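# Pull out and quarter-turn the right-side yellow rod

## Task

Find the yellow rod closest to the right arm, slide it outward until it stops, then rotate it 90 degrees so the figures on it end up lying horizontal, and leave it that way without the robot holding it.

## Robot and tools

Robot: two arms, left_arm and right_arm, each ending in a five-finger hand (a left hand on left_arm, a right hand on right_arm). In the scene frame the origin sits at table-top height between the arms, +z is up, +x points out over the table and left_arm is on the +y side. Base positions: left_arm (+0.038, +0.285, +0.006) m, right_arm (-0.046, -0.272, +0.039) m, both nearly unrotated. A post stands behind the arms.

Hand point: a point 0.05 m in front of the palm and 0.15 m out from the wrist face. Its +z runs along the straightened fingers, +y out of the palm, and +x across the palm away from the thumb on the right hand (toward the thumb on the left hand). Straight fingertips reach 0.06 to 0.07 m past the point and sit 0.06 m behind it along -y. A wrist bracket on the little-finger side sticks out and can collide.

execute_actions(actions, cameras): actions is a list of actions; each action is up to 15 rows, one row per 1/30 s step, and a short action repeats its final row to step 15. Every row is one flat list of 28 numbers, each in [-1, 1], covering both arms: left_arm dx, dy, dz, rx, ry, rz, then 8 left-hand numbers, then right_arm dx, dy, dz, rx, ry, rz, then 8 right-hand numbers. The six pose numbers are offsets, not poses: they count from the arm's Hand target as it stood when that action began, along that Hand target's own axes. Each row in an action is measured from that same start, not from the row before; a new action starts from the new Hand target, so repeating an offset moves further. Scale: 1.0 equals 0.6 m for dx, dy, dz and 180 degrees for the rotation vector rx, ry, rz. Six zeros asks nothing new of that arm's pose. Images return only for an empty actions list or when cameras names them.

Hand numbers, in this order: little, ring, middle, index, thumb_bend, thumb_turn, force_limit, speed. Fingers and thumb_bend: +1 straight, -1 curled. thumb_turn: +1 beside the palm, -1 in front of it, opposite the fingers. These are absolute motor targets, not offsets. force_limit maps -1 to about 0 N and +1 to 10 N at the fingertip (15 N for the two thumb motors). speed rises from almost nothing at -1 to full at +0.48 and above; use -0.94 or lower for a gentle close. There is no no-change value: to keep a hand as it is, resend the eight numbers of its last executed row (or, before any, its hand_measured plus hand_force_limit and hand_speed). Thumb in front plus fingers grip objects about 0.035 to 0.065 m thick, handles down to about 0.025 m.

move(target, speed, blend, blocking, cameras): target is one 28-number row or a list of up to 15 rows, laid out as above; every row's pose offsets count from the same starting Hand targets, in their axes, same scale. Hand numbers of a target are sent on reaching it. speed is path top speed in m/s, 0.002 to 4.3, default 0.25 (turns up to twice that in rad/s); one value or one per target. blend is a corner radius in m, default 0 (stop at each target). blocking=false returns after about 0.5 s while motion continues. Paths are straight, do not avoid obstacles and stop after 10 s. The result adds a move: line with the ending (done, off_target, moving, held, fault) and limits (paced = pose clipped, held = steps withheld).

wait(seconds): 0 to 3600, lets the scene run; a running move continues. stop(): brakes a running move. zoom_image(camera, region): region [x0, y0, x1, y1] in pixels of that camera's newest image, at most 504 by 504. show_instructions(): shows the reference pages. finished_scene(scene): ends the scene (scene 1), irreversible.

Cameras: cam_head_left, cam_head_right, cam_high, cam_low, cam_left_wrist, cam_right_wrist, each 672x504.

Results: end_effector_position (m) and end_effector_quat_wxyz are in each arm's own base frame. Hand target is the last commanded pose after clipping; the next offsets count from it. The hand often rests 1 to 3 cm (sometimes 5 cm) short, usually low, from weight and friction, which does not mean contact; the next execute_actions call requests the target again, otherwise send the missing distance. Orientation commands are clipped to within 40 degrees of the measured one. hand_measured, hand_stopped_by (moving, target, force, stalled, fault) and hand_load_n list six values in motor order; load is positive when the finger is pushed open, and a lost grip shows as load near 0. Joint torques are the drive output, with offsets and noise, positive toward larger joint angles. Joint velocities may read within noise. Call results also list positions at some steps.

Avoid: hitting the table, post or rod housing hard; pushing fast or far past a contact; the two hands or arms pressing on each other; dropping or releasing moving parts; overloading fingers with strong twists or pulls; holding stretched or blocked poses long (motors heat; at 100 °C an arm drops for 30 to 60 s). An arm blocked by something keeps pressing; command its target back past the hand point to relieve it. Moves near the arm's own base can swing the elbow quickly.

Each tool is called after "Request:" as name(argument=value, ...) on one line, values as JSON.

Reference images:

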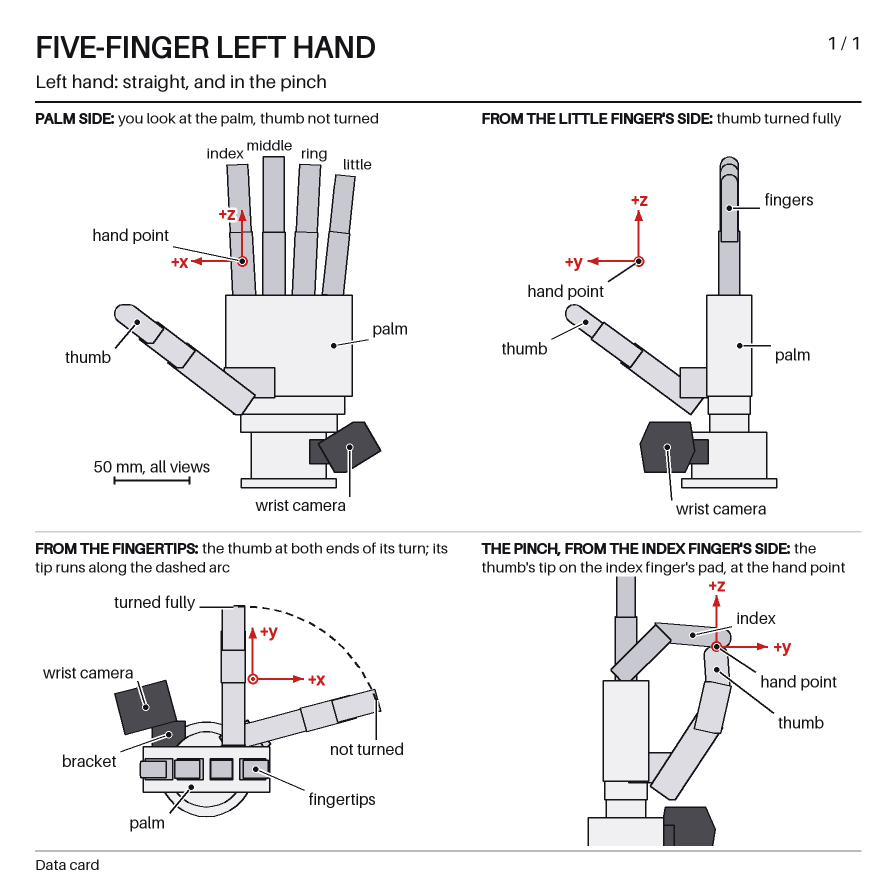

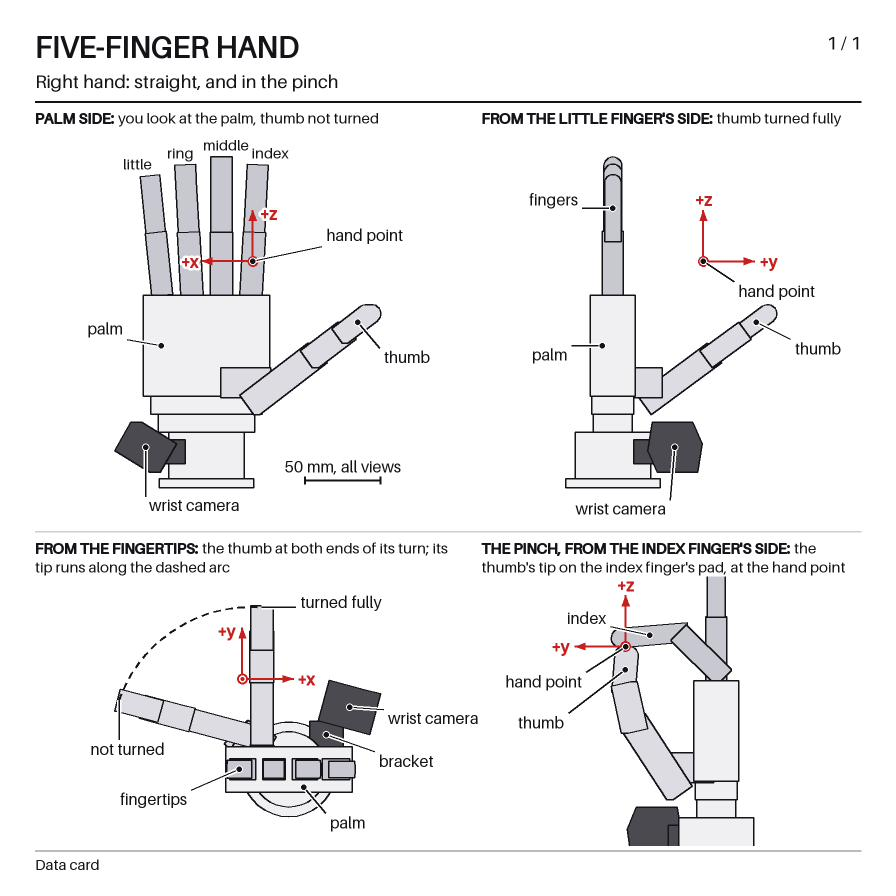

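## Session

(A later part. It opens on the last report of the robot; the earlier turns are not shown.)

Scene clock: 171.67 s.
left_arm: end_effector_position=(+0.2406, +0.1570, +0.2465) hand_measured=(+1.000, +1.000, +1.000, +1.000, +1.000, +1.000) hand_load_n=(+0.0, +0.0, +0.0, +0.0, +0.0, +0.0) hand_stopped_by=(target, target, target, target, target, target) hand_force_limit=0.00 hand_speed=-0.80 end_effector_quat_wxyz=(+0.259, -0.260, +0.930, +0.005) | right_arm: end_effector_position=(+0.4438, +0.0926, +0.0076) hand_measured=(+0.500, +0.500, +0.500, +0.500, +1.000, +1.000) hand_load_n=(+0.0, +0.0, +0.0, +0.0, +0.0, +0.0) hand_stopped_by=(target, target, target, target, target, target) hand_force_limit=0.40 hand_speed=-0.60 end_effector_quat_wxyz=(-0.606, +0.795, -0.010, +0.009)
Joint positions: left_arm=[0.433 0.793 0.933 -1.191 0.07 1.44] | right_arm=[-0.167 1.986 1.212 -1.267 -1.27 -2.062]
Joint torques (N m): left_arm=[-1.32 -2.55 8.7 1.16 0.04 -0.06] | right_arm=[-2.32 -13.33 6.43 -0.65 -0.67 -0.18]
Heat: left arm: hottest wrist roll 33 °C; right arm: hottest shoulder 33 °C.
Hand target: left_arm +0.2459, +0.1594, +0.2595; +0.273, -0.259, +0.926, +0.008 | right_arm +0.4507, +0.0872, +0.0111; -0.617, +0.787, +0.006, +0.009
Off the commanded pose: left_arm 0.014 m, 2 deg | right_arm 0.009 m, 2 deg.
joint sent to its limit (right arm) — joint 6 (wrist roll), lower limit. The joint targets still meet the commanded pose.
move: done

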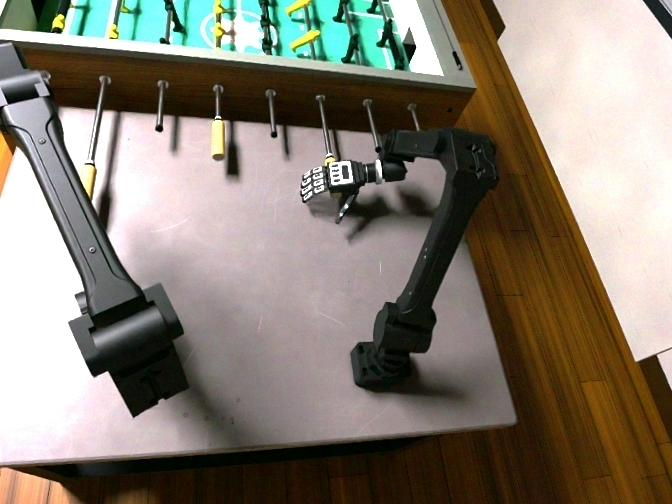

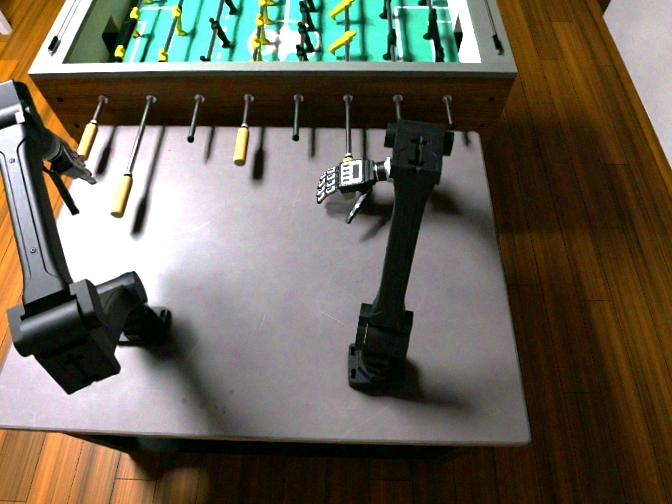

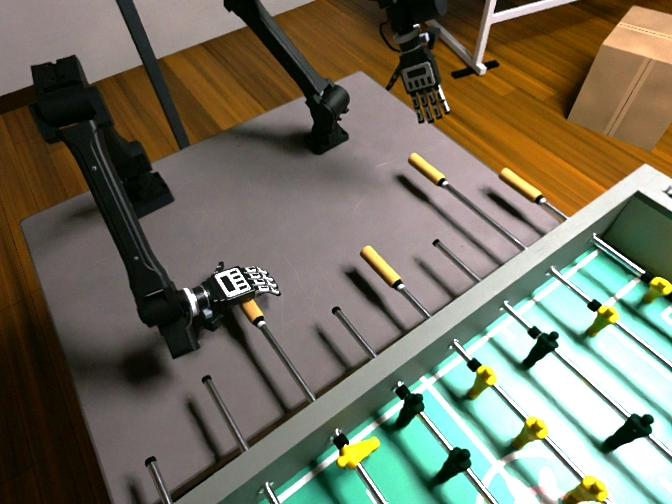

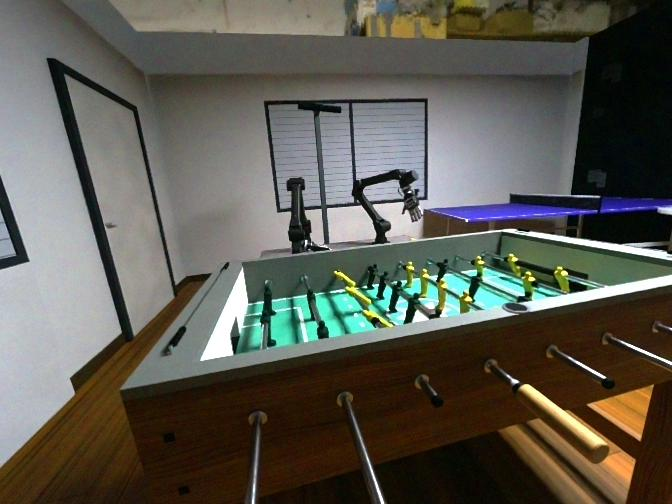

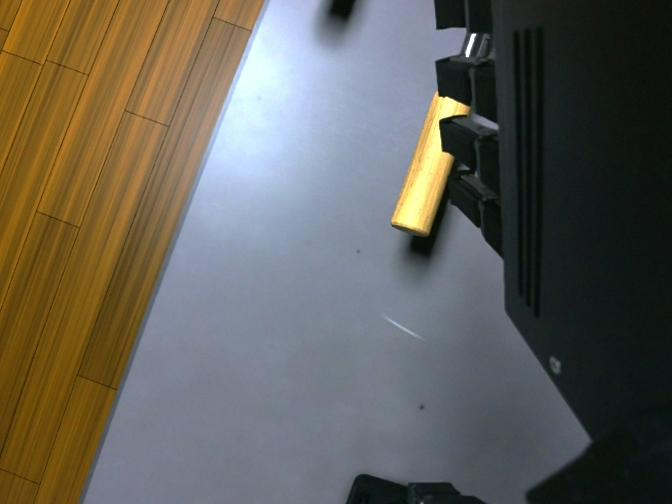

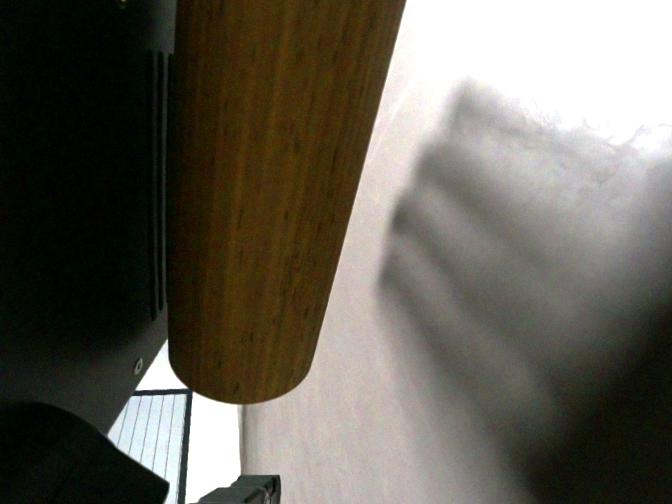

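Request:
move(target=[[0,0,0,0,0,0,1,1,1,1,1,1,0,-0.8, 0.01,-0.0433,-0.026,0,0,0,0.5,0.5,0.5,0.5,1,1,0.4,-0.6],[0,0,0,0,0,0,1,1,1,1,1,1,0,-0.8, 0.03,-0.04,-0.04,-0.212,0,0,0.5,0.5,0.5,0.5,1,1,0.4,-0.6],[0,0,0,0,0,0,1,1,1,1,1,1,0,-0.8, 0.045,-0.0673,-0.0612,-0.4233,0,0,0.5,0.5,0.5,0.5,1,1,0.4,-0.6]], speed=0.2, blend=0.005, cameras=["all"])

Request:
zoom_image(camera="cam_low", region=[300, 240, 420, 340])

Scene clock: 188.63 s.
left_arm: end_effector_position=(+0.2406, +0.1570, +0.2465) hand_measured=(+1.000, +1.000, +1.000, +1.000, +1.000, +1.000) hand_load_n=(+0.0, +0.0, +0.0, +0.0, +0.0, +0.0) hand_stopped_by=(target, target, target, target, target, target) hand_force_limit=0.00 hand_speed=-0.80 end_effector_quat_wxyz=(+0.259, -0.260, +0.930, +0.005) | right_arm: end_effector_position=(+0.4625, +0.0560, +0.0527) hand_measured=(+0.500, +0.500, +0.500, +0.500, +1.000, +1.000) hand_load_n=(+0.0, +0.0, +0.0, +0.0, +0.0, +0.0) hand_stopped_by=(target, target, target, target, target, target) hand_force_limit=0.40 hand_speed=-0.60 end_effector_quat_wxyz=(+0.002, +1.000, +0.003, +0.001)
Joint positions: left_arm=[0.433 0.793 0.933 -1.191 0.07 1.44] | right_arm=[0.234 1.768 1.314 -1.114 0.004 -1.343]
Joint torques (N m): left_arm=[-1.44 -2.55 8.69 1.1 0.02 -0.06] | right_arm=[-1.26 -12.22 10.45 0.12 0.12 0.05]
Heat: left arm: hottest wrist roll 33 °C; right arm: hottest shoulder 33 °C.
Hand target: left_arm +0.2459, +0.1594, +0.2595; +0.273, -0.259, +0.926, +0.008 | right_arm +0.4767, +0.0612, +0.0597; +0.001, +1.000, -0.001, +0.010
Off the commanded pose: left_arm 0.014 m, 2 deg | right_arm 0.017 m, 1 deg.
move: off_target (right_arm)

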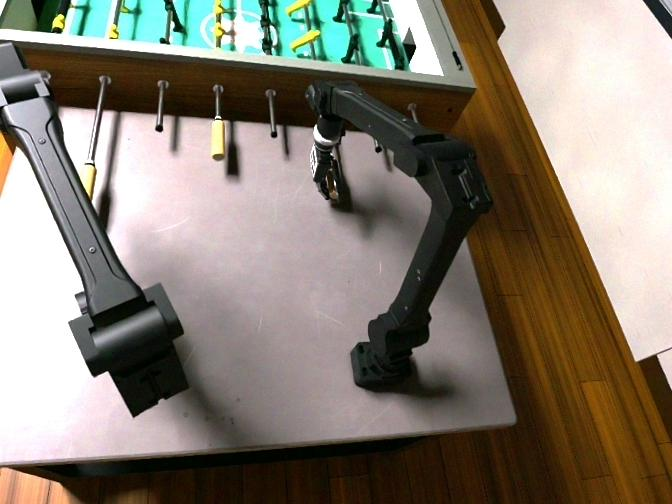

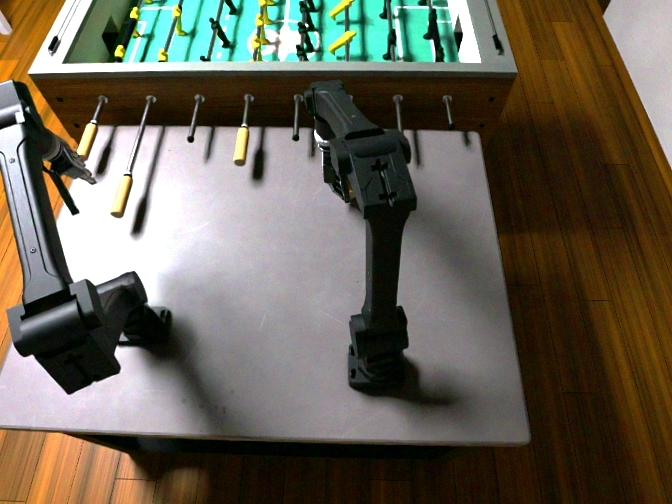

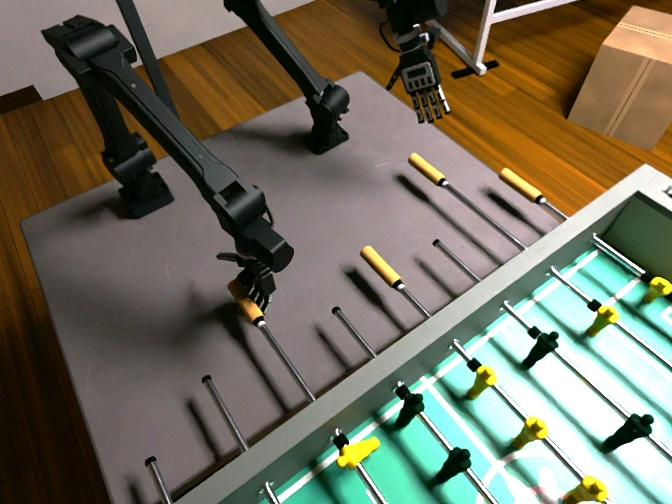

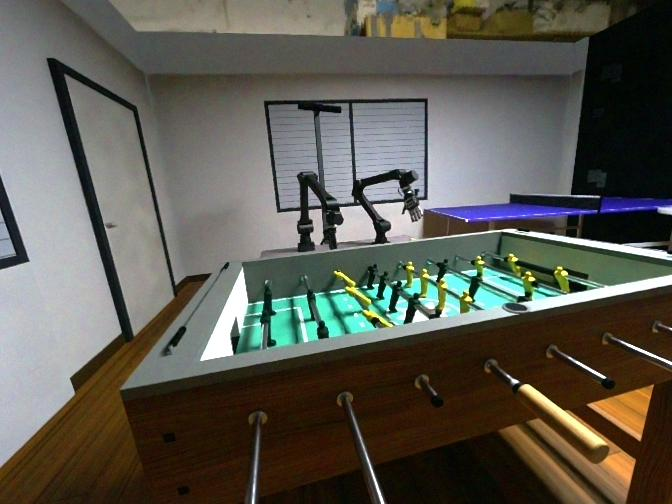

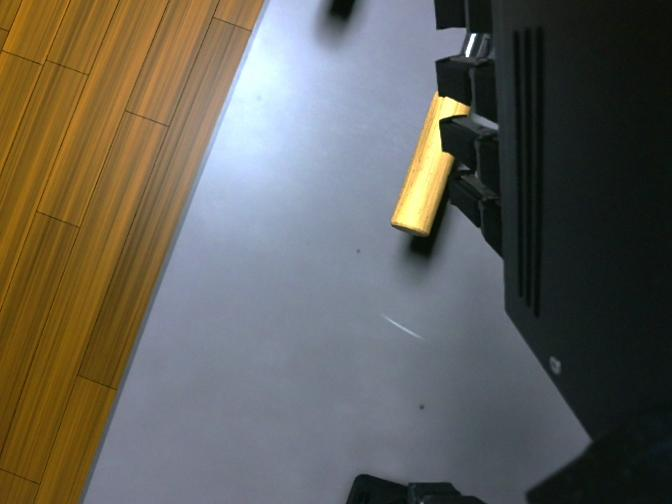

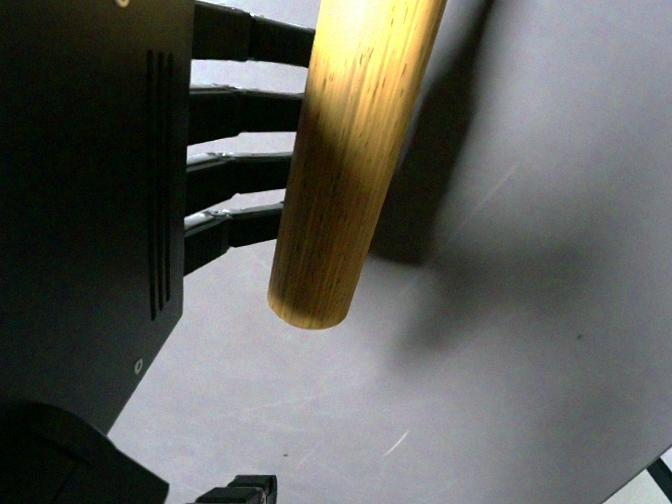

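Scaled by 4.200 from the camera's image (finer frame: 960x720).

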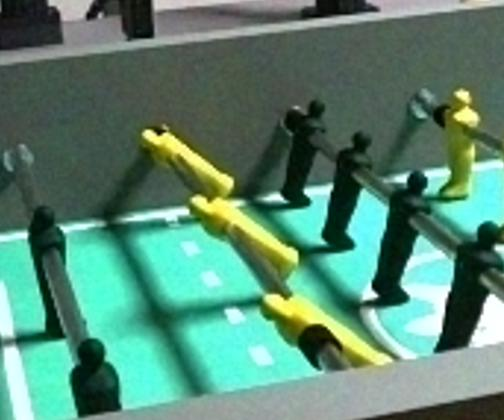

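Request:
move(target=[[0,0,0,0,0,0,1,1,1,1,1,1,0,-0.8, 0.0,0.035,0,0,0,0,0.5,0.5,0.5,0.5,1,-1,0.4,-0.5]], speed=0.08, cameras=["cam_right_wrist"])

Scene clock: 193.23 s.
left_arm: end_effector_position=(+0.2406, +0.1570, +0.2465) hand_measured=(+1.000, +1.000, +1.000, +1.000, +1.000, +1.000) hand_load_n=(-0.5, +0.0, +0.0, +0.0, +0.0, +0.0) hand_stopped_by=(target, target, target, target, target, target) hand_force_limit=0.00 hand_speed=-0.80 end_effector_quat_wxyz=(+0.259, -0.260, +0.930, +0.005) | right_arm: end_effector_position=(+0.4649, +0.0417, +0.0526) hand_measured=(+0.500, +0.500, +0.500, +0.500, +1.000, -1.000) hand_load_n=(+0.0, +0.0, +0.0, +0.5, +0.0, +0.0) hand_stopped_by=(target, target, target, target, target, target) hand_force_limit=0.40 hand_speed=-0.50 end_effector_quat_wxyz=(+0.001, +1.000, -0.004, +0.001)
Joint positions: left_arm=[0.433 0.793 0.933 -1.191 0.07 1.44] | right_arm=[0.204 1.768 1.314 -1.114 0.002 -1.359]
Joint torques (N m): left_arm=[-1.26 -2.61 8.66 1.1 0.05 -0.06] | right_arm=[-2.02 -12.75 9.42 0.31 0.19 -0.2]
Heat: left arm: hottest wrist roll 33 °C; right arm: hottest elbow 33 °C.
Hand target: left_arm +0.2459, +0.1594, +0.2595; +0.273, -0.259, +0.926, +0.008 | right_arm +0.4767, +0.0402, +0.0598; +0.001, +1.000, -0.001, +0.010
Off the commanded pose: left_arm 0.014 m, 2 deg | right_arm 0.014 m, 1 deg.
move: off_target (right_arm)

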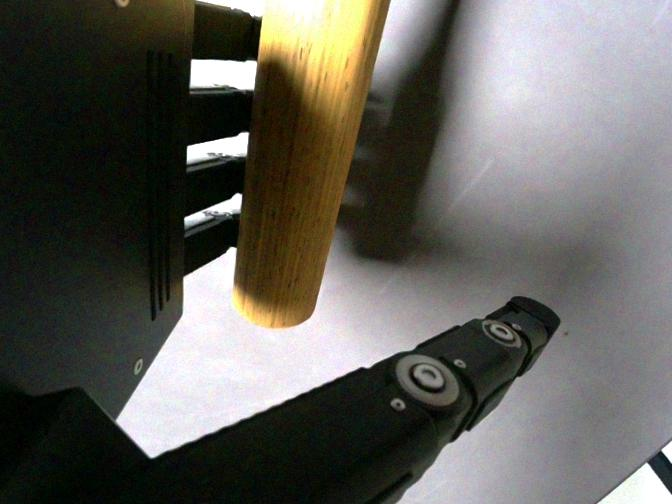

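Request:
move(target=[[0,0,0,0,0,0,1,1,1,1,1,1,0,-0.8, 0.0,0.022,0,0,0,0,0.5,0.5,0.5,0.5,1,-1,0.4,-0.5],[0,0,0,0,0,0,1,1,1,1,1,1,0,-0.8, 0.0,0.022,0,0,0,0,0.5,0.5,0.5,0.5,-1,-1,-0.2,-0.6]], speed=0.08, cameras=["cam_right_wrist"])

Scene clock: 198.43 s.
left_arm: end_effector_position=(+0.2406, +0.1570, +0.2465) hand_measured=(+1.000, +1.000, +1.000, +1.000, +1.000, +1.000) hand_load_n=(-0.5, +0.0, +0.0, +0.0, +0.0, +0.0) hand_stopped_by=(target, target, target, target, target, target) hand_force_limit=0.00 hand_speed=-0.80 end_effector_quat_wxyz=(+0.259, -0.260, +0.930, +0.005) | right_arm: end_effector_position=(+0.4659, +0.0389, +0.0522) hand_measured=(+0.500, +0.500, +0.500, +0.500, -0.172, -1.000) hand_load_n=(+0.0, +0.0, +0.5, +6.0, +6.5, +0.0) hand_stopped_by=(target, target, target, target, force, target) hand_force_limit=-0.20 hand_speed=-0.60 end_effector_quat_wxyz=(-0.003, +1.000, -0.001, +0.000)
Joint positions: left_arm=[0.433 0.793 0.933 -1.191 0.07 1.44] | right_arm=[0.195 1.768 1.314 -1.114 -0.006 -1.374]
Joint torques (N m): left_arm=[-1.26 -2.67 8.68 1.14 0.03 -0.06] | right_arm=[-3.55 -13.16 8.76 0.4 0.47 -0.3]
Heat: left arm: hottest wrist roll 33 °C; right arm: hottest elbow 33 °C.
Hand target: left_arm +0.2459, +0.1594, +0.2595; +0.273, -0.259, +0.926, +0.008 | right_arm +0.4767, +0.0270, +0.0598; +0.001, +1.000, -0.001, +0.010
Off the commanded pose: left_arm 0.014 m, 2 deg | right_arm 0.018 m, 1 deg.
move: off_target (right_arm); target 2's new numbers were sent with right_arm's hand 0.018 m and 1 deg from that target

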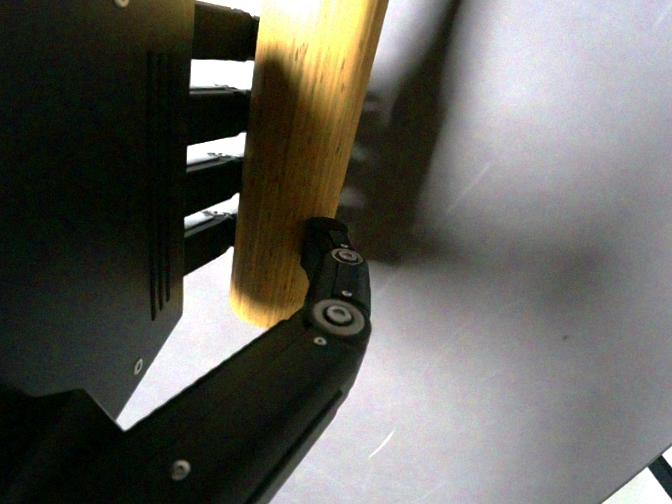

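Request:
move(target=[[0,0,0,0,0,0,1,1,1,1,1,1,0,-0.8, 0.0,0,0,0,0,0,-1,-1,-1,-1,-1,-1,0.2,-0.7]], speed=0.08, cameras=["cam_right_wrist", "cam_high"])

Scene clock: 201.20 s.
left_arm: end_effector_position=(+0.2406, +0.1570, +0.2465) hand_measured=(+1.000, +1.000, +1.000, +1.000, +1.000, +1.000) hand_load_n=(+0.0, +0.0, +0.0, +0.0, +0.0, +0.0) hand_stopped_by=(target, target, target, target, target, target) hand_force_limit=0.00 hand_speed=-0.80 end_effector_quat_wxyz=(+0.259, -0.260, +0.930, +0.005) | right_arm: end_effector_position=(+0.4669, +0.0392, +0.0518) hand_measured=(+0.394, +0.422, +0.450, +0.476, -0.170, -1.000) hand_load_n=(+6.0, +6.0, +3.5, +2.5, +14.5, +3.0) hand_stopped_by=(force, force, force, force, force, target) hand_force_limit=0.20 hand_speed=-0.70 end_effector_quat_wxyz=(-0.006, +1.000, +0.010, +0.000)
Joint positions: left_arm=[0.433 0.793 0.933 -1.191 0.07 1.44] | right_arm=[0.195 1.769 1.314 -1.114 -0.011 -1.395]
Joint torques (N m): left_arm=[-1.38 -2.61 8.66 1.14 0.06 -0.05] | right_arm=[-3.49 -13.16 8.77 0.39 0.61 -0.09]
Heat: left arm: hottest wrist roll 33 °C; right arm: hottest elbow 33 °C.
Hand target: left_arm +0.2459, +0.1594, +0.2595; +0.273, -0.259, +0.926, +0.008 | right_arm +0.4766, +0.0270, +0.0596; +0.000, +1.000, -0.001, +0.010
Off the commanded pose: left_arm 0.014 m, 2 deg | right_arm 0.018 m, 2 deg.
move: done
Images, in order (width x height): cam_high 672x504, cam_right_wrist 672x504.

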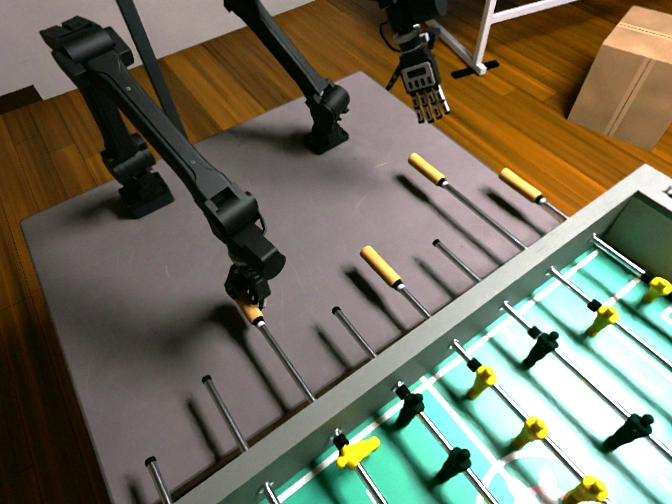

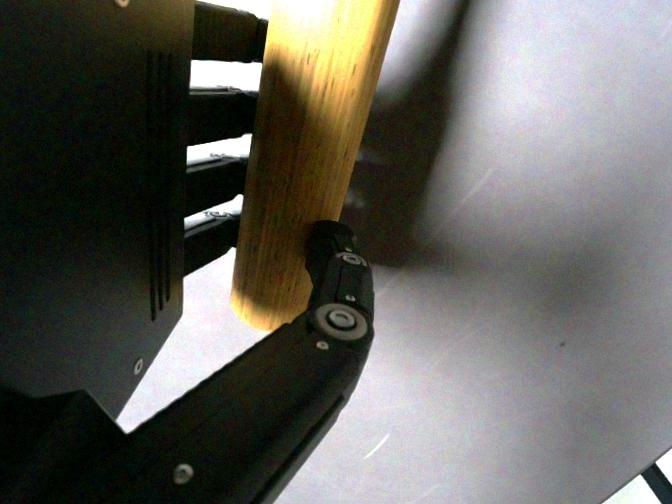

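Request:
move(target=[[0,0,0,0,0,0,1,1,1,1,1,1,0,-0.8, -0.017,-0.0117,0.0142,0.0833,0,0,-1,-1,-1,-1,-1,-1,0.2,-0.7],[0,0,0,0,0,0,1,1,1,1,1,1,0,-0.8, -0.017,-0.0137,0.028,0.1667,0,0,-1,-1,-1,-1,-1,-1,0.2,-0.7]], speed=0.12, blend=0.01, cameras=["all"])

Request:
zoom_image(camera="cam_low", region=[300, 240, 420, 340])

Request:
zoom_image(camera="cam_high", region=[280, 400, 420, 504])

Scene clock: 207.47 s.
left_arm: end_effector_position=(+0.2406, +0.1570, +0.2465) hand_measured=(+1.000, +1.000, +1.000, +1.000, +1.000, +1.000) hand_load_n=(+0.0, +0.0, +0.0, +0.0, +0.0, +0.0) hand_stopped_by=(target, target, target, target, target, target) hand_force_limit=0.00 hand_speed=-0.80 end_effector_quat_wxyz=(+0.259, -0.260, +0.930, +0.005) | right_arm: end_effector_position=(+0.4675, +0.0402, +0.0414) hand_measured=(+0.394, +0.422, +0.450, +0.476, -0.170, -1.000) hand_load_n=(+7.0, +5.5, +2.5, +1.0, +15.5, +1.5) hand_stopped_by=(force, force, force, force, force, target) hand_force_limit=0.20 hand_speed=-0.70 end_effector_quat_wxyz=(-0.255, +0.967, +0.016, +0.007)
Joint positions: left_arm=[0.433 0.793 0.933 -1.191 0.07 1.44] | right_arm=[-0.004 1.749 1.269 -1.086 -0.516 -1.607]
Joint torques (N m): left_arm=[-1.44 -2.55 8.72 1.1 0.05 -0.06] | right_arm=[-2.9 -13.33 6.65 0.8 -0.58 0.09]
Heat: left arm: hottest wrist roll 33 °C; right arm: hottest elbow 33 °C.
Hand target: left_arm +0.2459, +0.1594, +0.2595; +0.273, -0.259, +0.926, +0.008 | right_arm +0.4668, +0.0352, +0.0427; -0.258, +0.966, +0.002, +0.010
Off the commanded pose: left_arm 0.014 m, 2 deg | right_arm 0.005 m, 2 deg.
move: done

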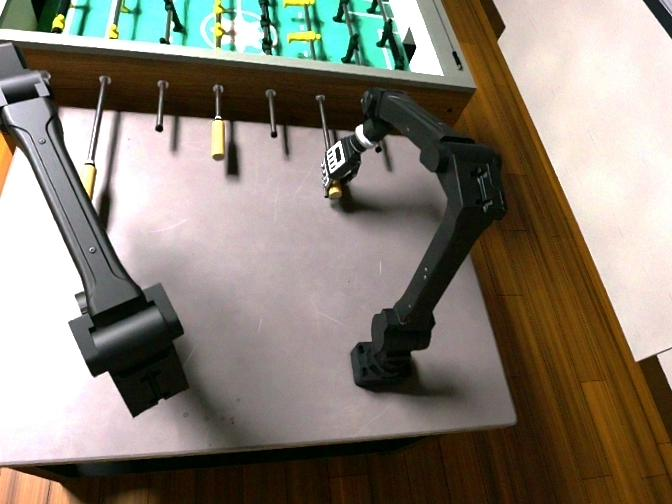

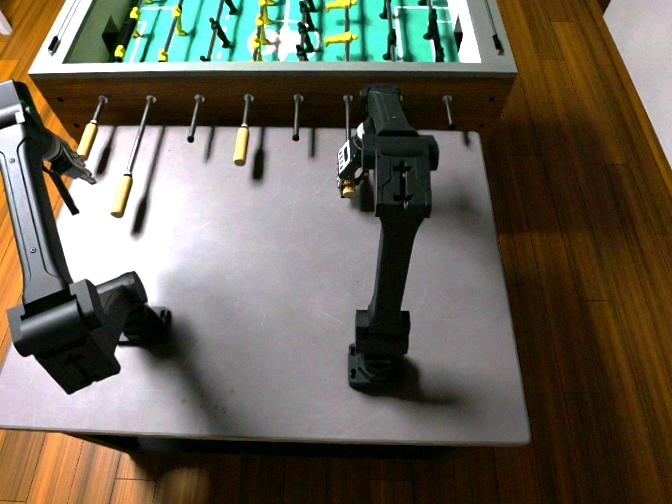

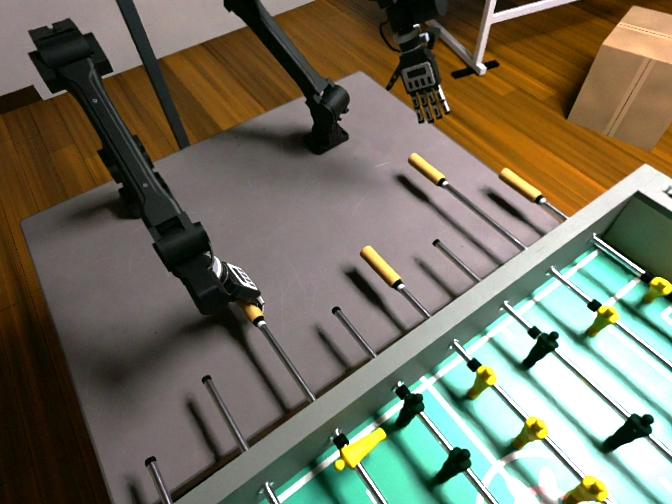

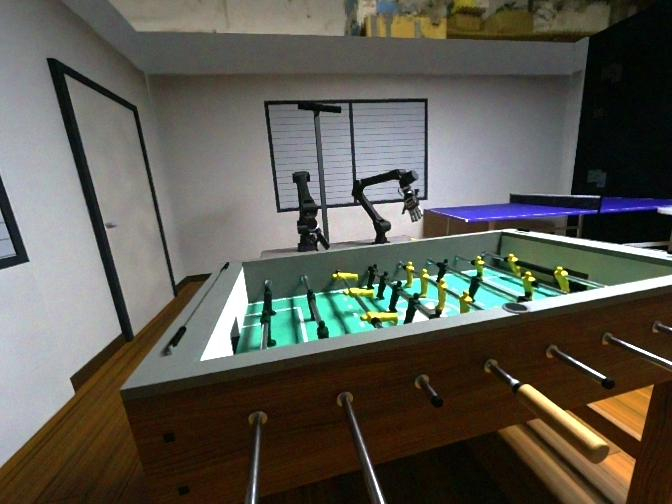

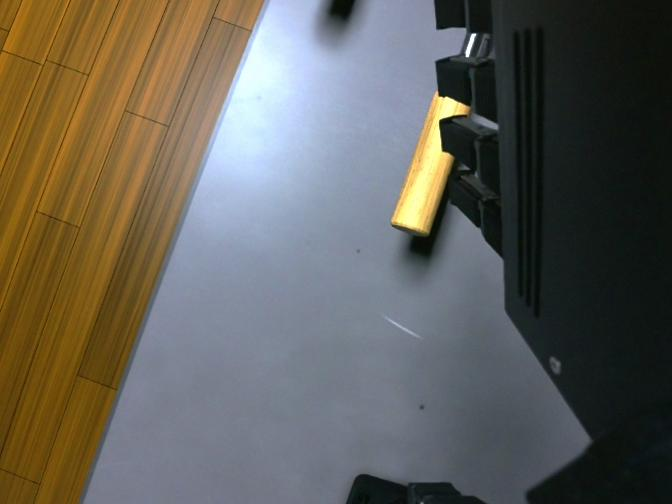

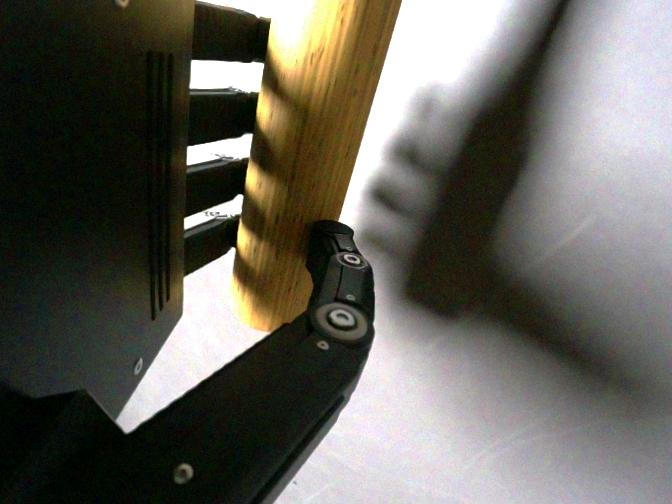

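Scaled by 4.200 from the camera's image (finer frame: 960x720).

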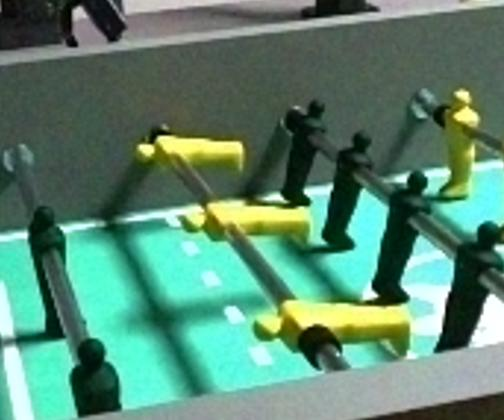

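Scaled by 3.600 from the camera's image (finer frame: 960x720).

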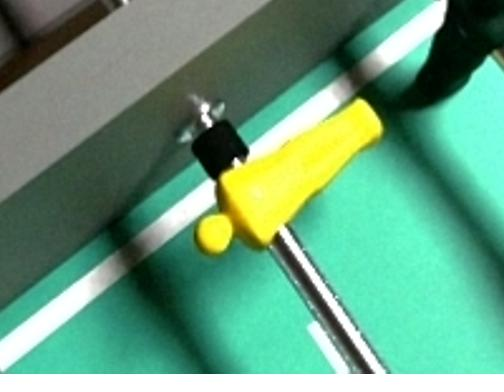

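Request:
move(target=[[0,0,0,0,0,0,1,1,1,1,1,1,0,-0.8, -0.01,0.0015,0.0103,0.061,0,0,-1,-1,-1,-1,-1,-1,0.2,-0.7]], speed=0.1, cameras=["all"])

Request:
zoom_image(camera="cam_low", region=[300, 240, 420, 340])

Request:
zoom_image(camera="cam_high", region=[280, 400, 420, 504])

Request:
zoom_image(camera="cam_head_right", region=[280, 0, 420, 104])

Scene clock: 216.80 s.
left_arm: end_effector_position=(+0.2406, +0.1570, +0.2465) hand_measured=(+1.000, +1.000, +1.000, +1.000, +1.000, +1.000) hand_load_n=(+0.0, +0.0, +0.0, +0.0, +0.0, +0.0) hand_stopped_by=(target, target, target, target, target, target) hand_force_limit=0.00 hand_speed=-0.80 end_effector_quat_wxyz=(+0.259, -0.260, +0.930, +0.005) | right_arm: end_effector_position=(+0.4678, +0.0411, +0.0366) hand_measured=(+0.394, +0.422, +0.450, +0.476, -0.170, -1.000) hand_load_n=(+7.0, +5.0, +2.0, +1.5, +16.0, +2.0) hand_stopped_by=(force, force, force, force, force, target) hand_force_limit=0.20 hand_speed=-0.70 end_effector_quat_wxyz=(-0.343, +0.939, +0.022, +0.019)
Joint positions: left_arm=[0.433 0.793 0.933 -1.191 0.07 1.44] | right_arm=[-0.075 1.771 1.253 -1.09 -0.702 -1.706]
Joint torques (N m): left_arm=[-1.26 -2.55 8.7 1.07 0.03 -0.05] | right_arm=[-2.78 -13.04 6.32 -0.03 -0.86 0.11]
Heat: left arm: hottest wrist roll 33 °C; right arm: hottest elbow 33 °C.
Hand target: left_arm +0.2459, +0.1594, +0.2595; +0.273, -0.259, +0.926, +0.008 | right_arm +0.4611, +0.0376, +0.0368; -0.350, +0.937, +0.003, +0.010
Off the commanded pose: left_arm 0.014 m, 2 deg | right_arm 0.008 m, 3 deg.
move: off_target (right_arm)

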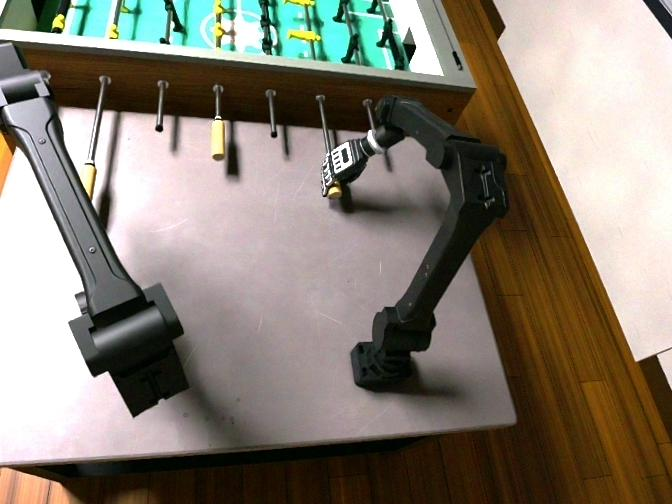

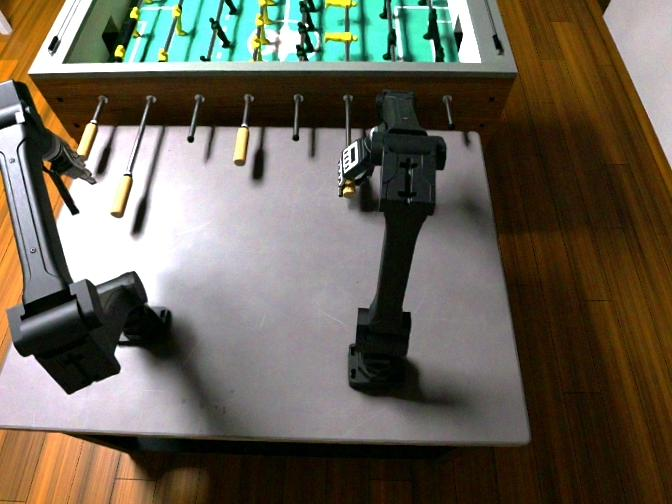

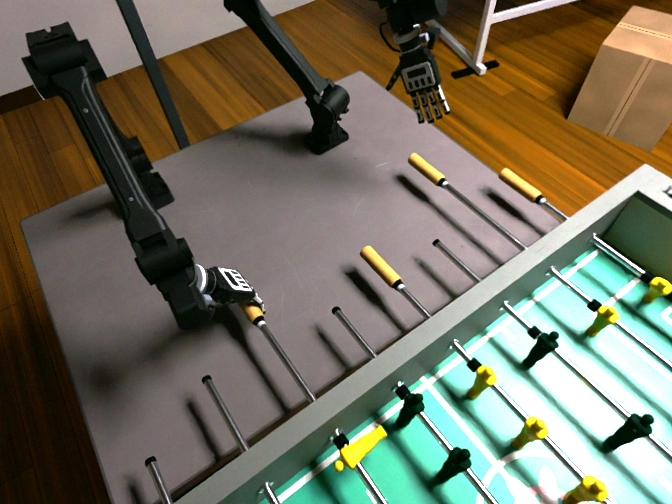

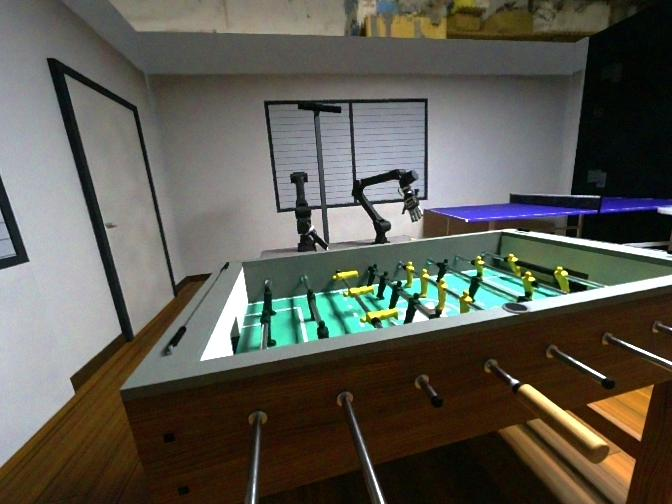

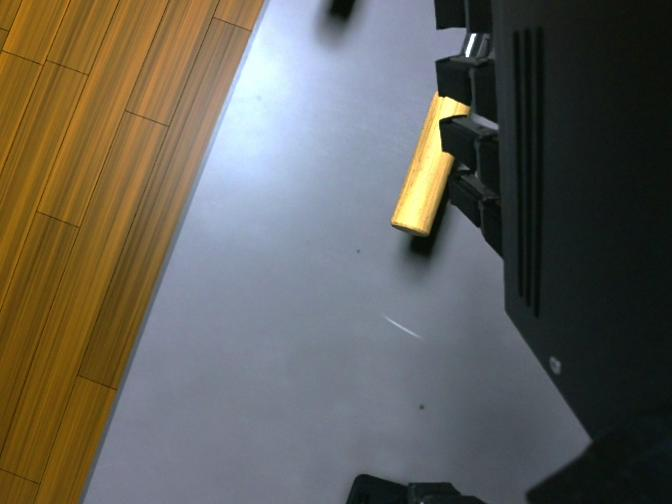

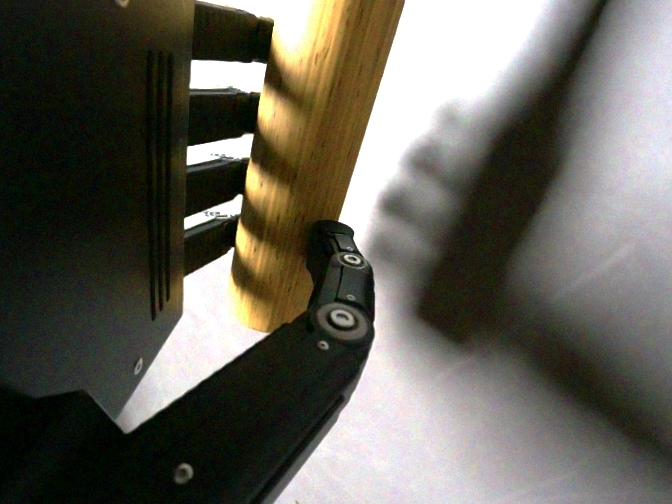

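Scaled by 4.200 from the camera's image (finer frame: 960x720).

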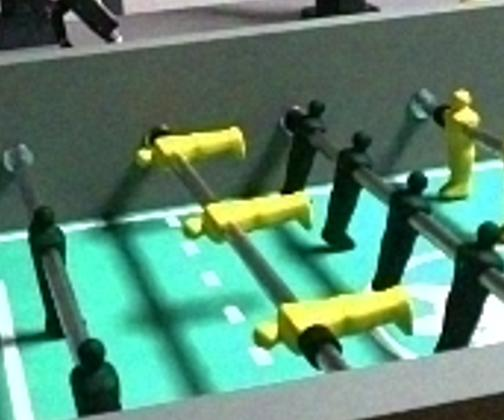

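Scaled by 3.600 from the camera's image (finer frame: 960x720).

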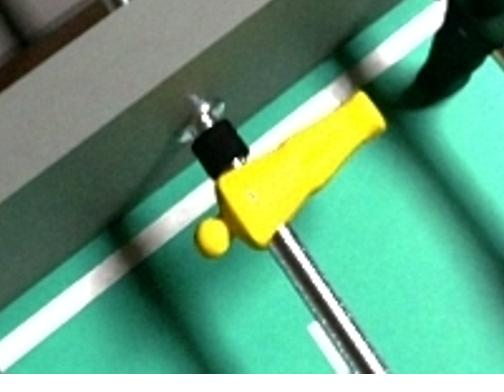

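Scaled by 3.600 from the camera's image (finer frame: 960x720).

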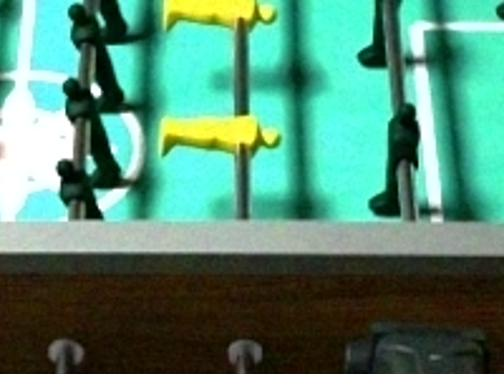

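Request:
move(target=[[0,0,0,0,0,0,1,1,1,1,1,1,0,-0.8, -0.03,0,0,0,0,0,-1,-1,-1,-1,-1,-1,0.2,-0.7]], speed=0.05, cameras=["cam_high", "cam_right_wrist", "cam_low"])

Request:
zoom_image(camera="cam_high", region=[280, 400, 420, 504])

Scene clock: 221.37 s.
left_arm: end_effector_position=(+0.2406, +0.1570, +0.2465) hand_measured=(+1.000, +1.000, +1.000, +1.000, +1.000, +1.000) hand_load_n=(+0.0, +0.0, +0.5, +0.0, +0.0, +0.0) hand_stopped_by=(target, target, target, target, target, target) hand_force_limit=0.00 hand_speed=-0.80 end_effector_quat_wxyz=(+0.259, -0.260, +0.930, +0.005) | right_arm: end_effector_position=(+0.4646, +0.0406, +0.0347) hand_measured=(+0.394, +0.422, +0.450, +0.476, -0.170, -1.000) hand_load_n=(+6.5, +5.0, +2.5, +2.5, +16.0, +1.0) hand_stopped_by=(force, force, force, force, force, target) hand_force_limit=0.20 hand_speed=-0.70 end_effector_quat_wxyz=(-0.345, +0.937, +0.029, +0.030)
Joint positions: left_arm=[0.433 0.793 0.933 -1.191 0.07 1.44] | right_arm=[-0.079 1.754 1.224 -1.062 -0.708 -1.72]
Joint torques (N m): left_arm=[-1.26 -2.61 8.69 1.09 0.04 -0.06] | right_arm=[-2.67 -14.1 4.27 -0.54 -0.63 0.22]
Heat: left arm: hottest wrist roll 33 °C; right arm: hottest elbow 33 °C.
Hand target: left_arm +0.2459, +0.1594, +0.2595; +0.273, -0.259, +0.926, +0.008 | right_arm +0.4431, +0.0376, +0.0365; -0.350, +0.937, +0.003, +0.010
Off the commanded pose: left_arm 0.014 m, 2 deg | right_arm 0.022 m, 4 deg.
move: off_target (right_arm)
Images, in order (width x height): cam_high 672x504, cam_low 672x504, cam_right_wrist 672x504.

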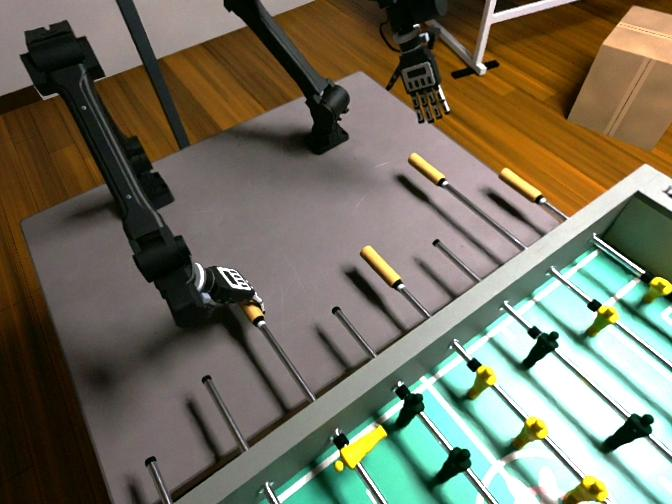

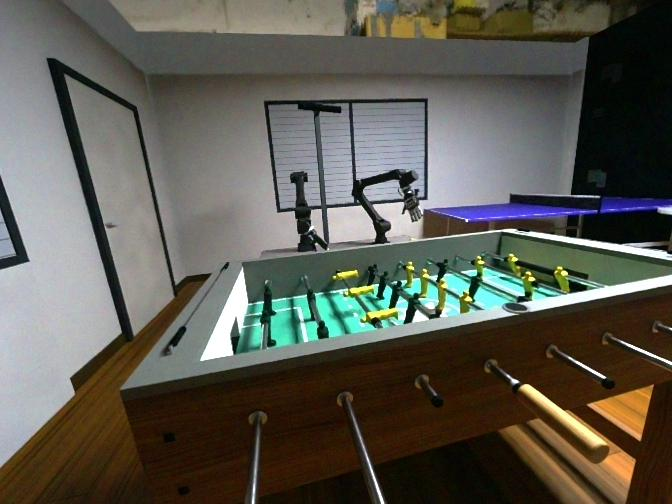

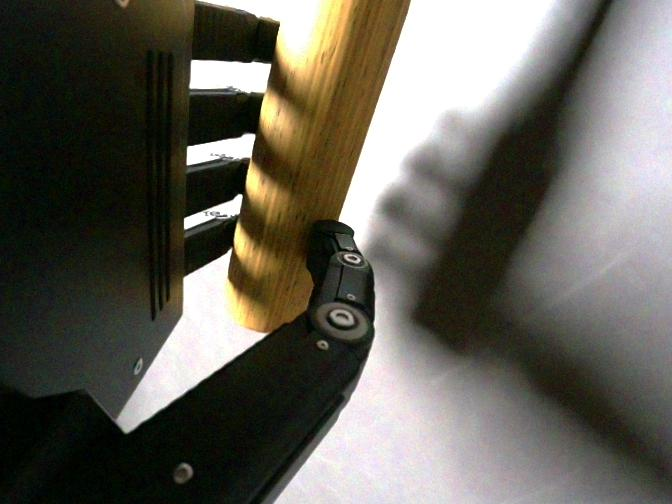

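Scaled by 3.600 from the camera's image (finer frame: 960x720).

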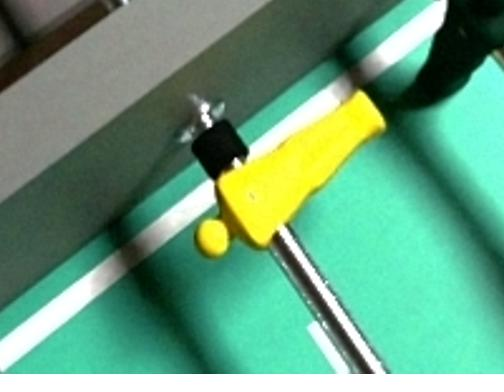

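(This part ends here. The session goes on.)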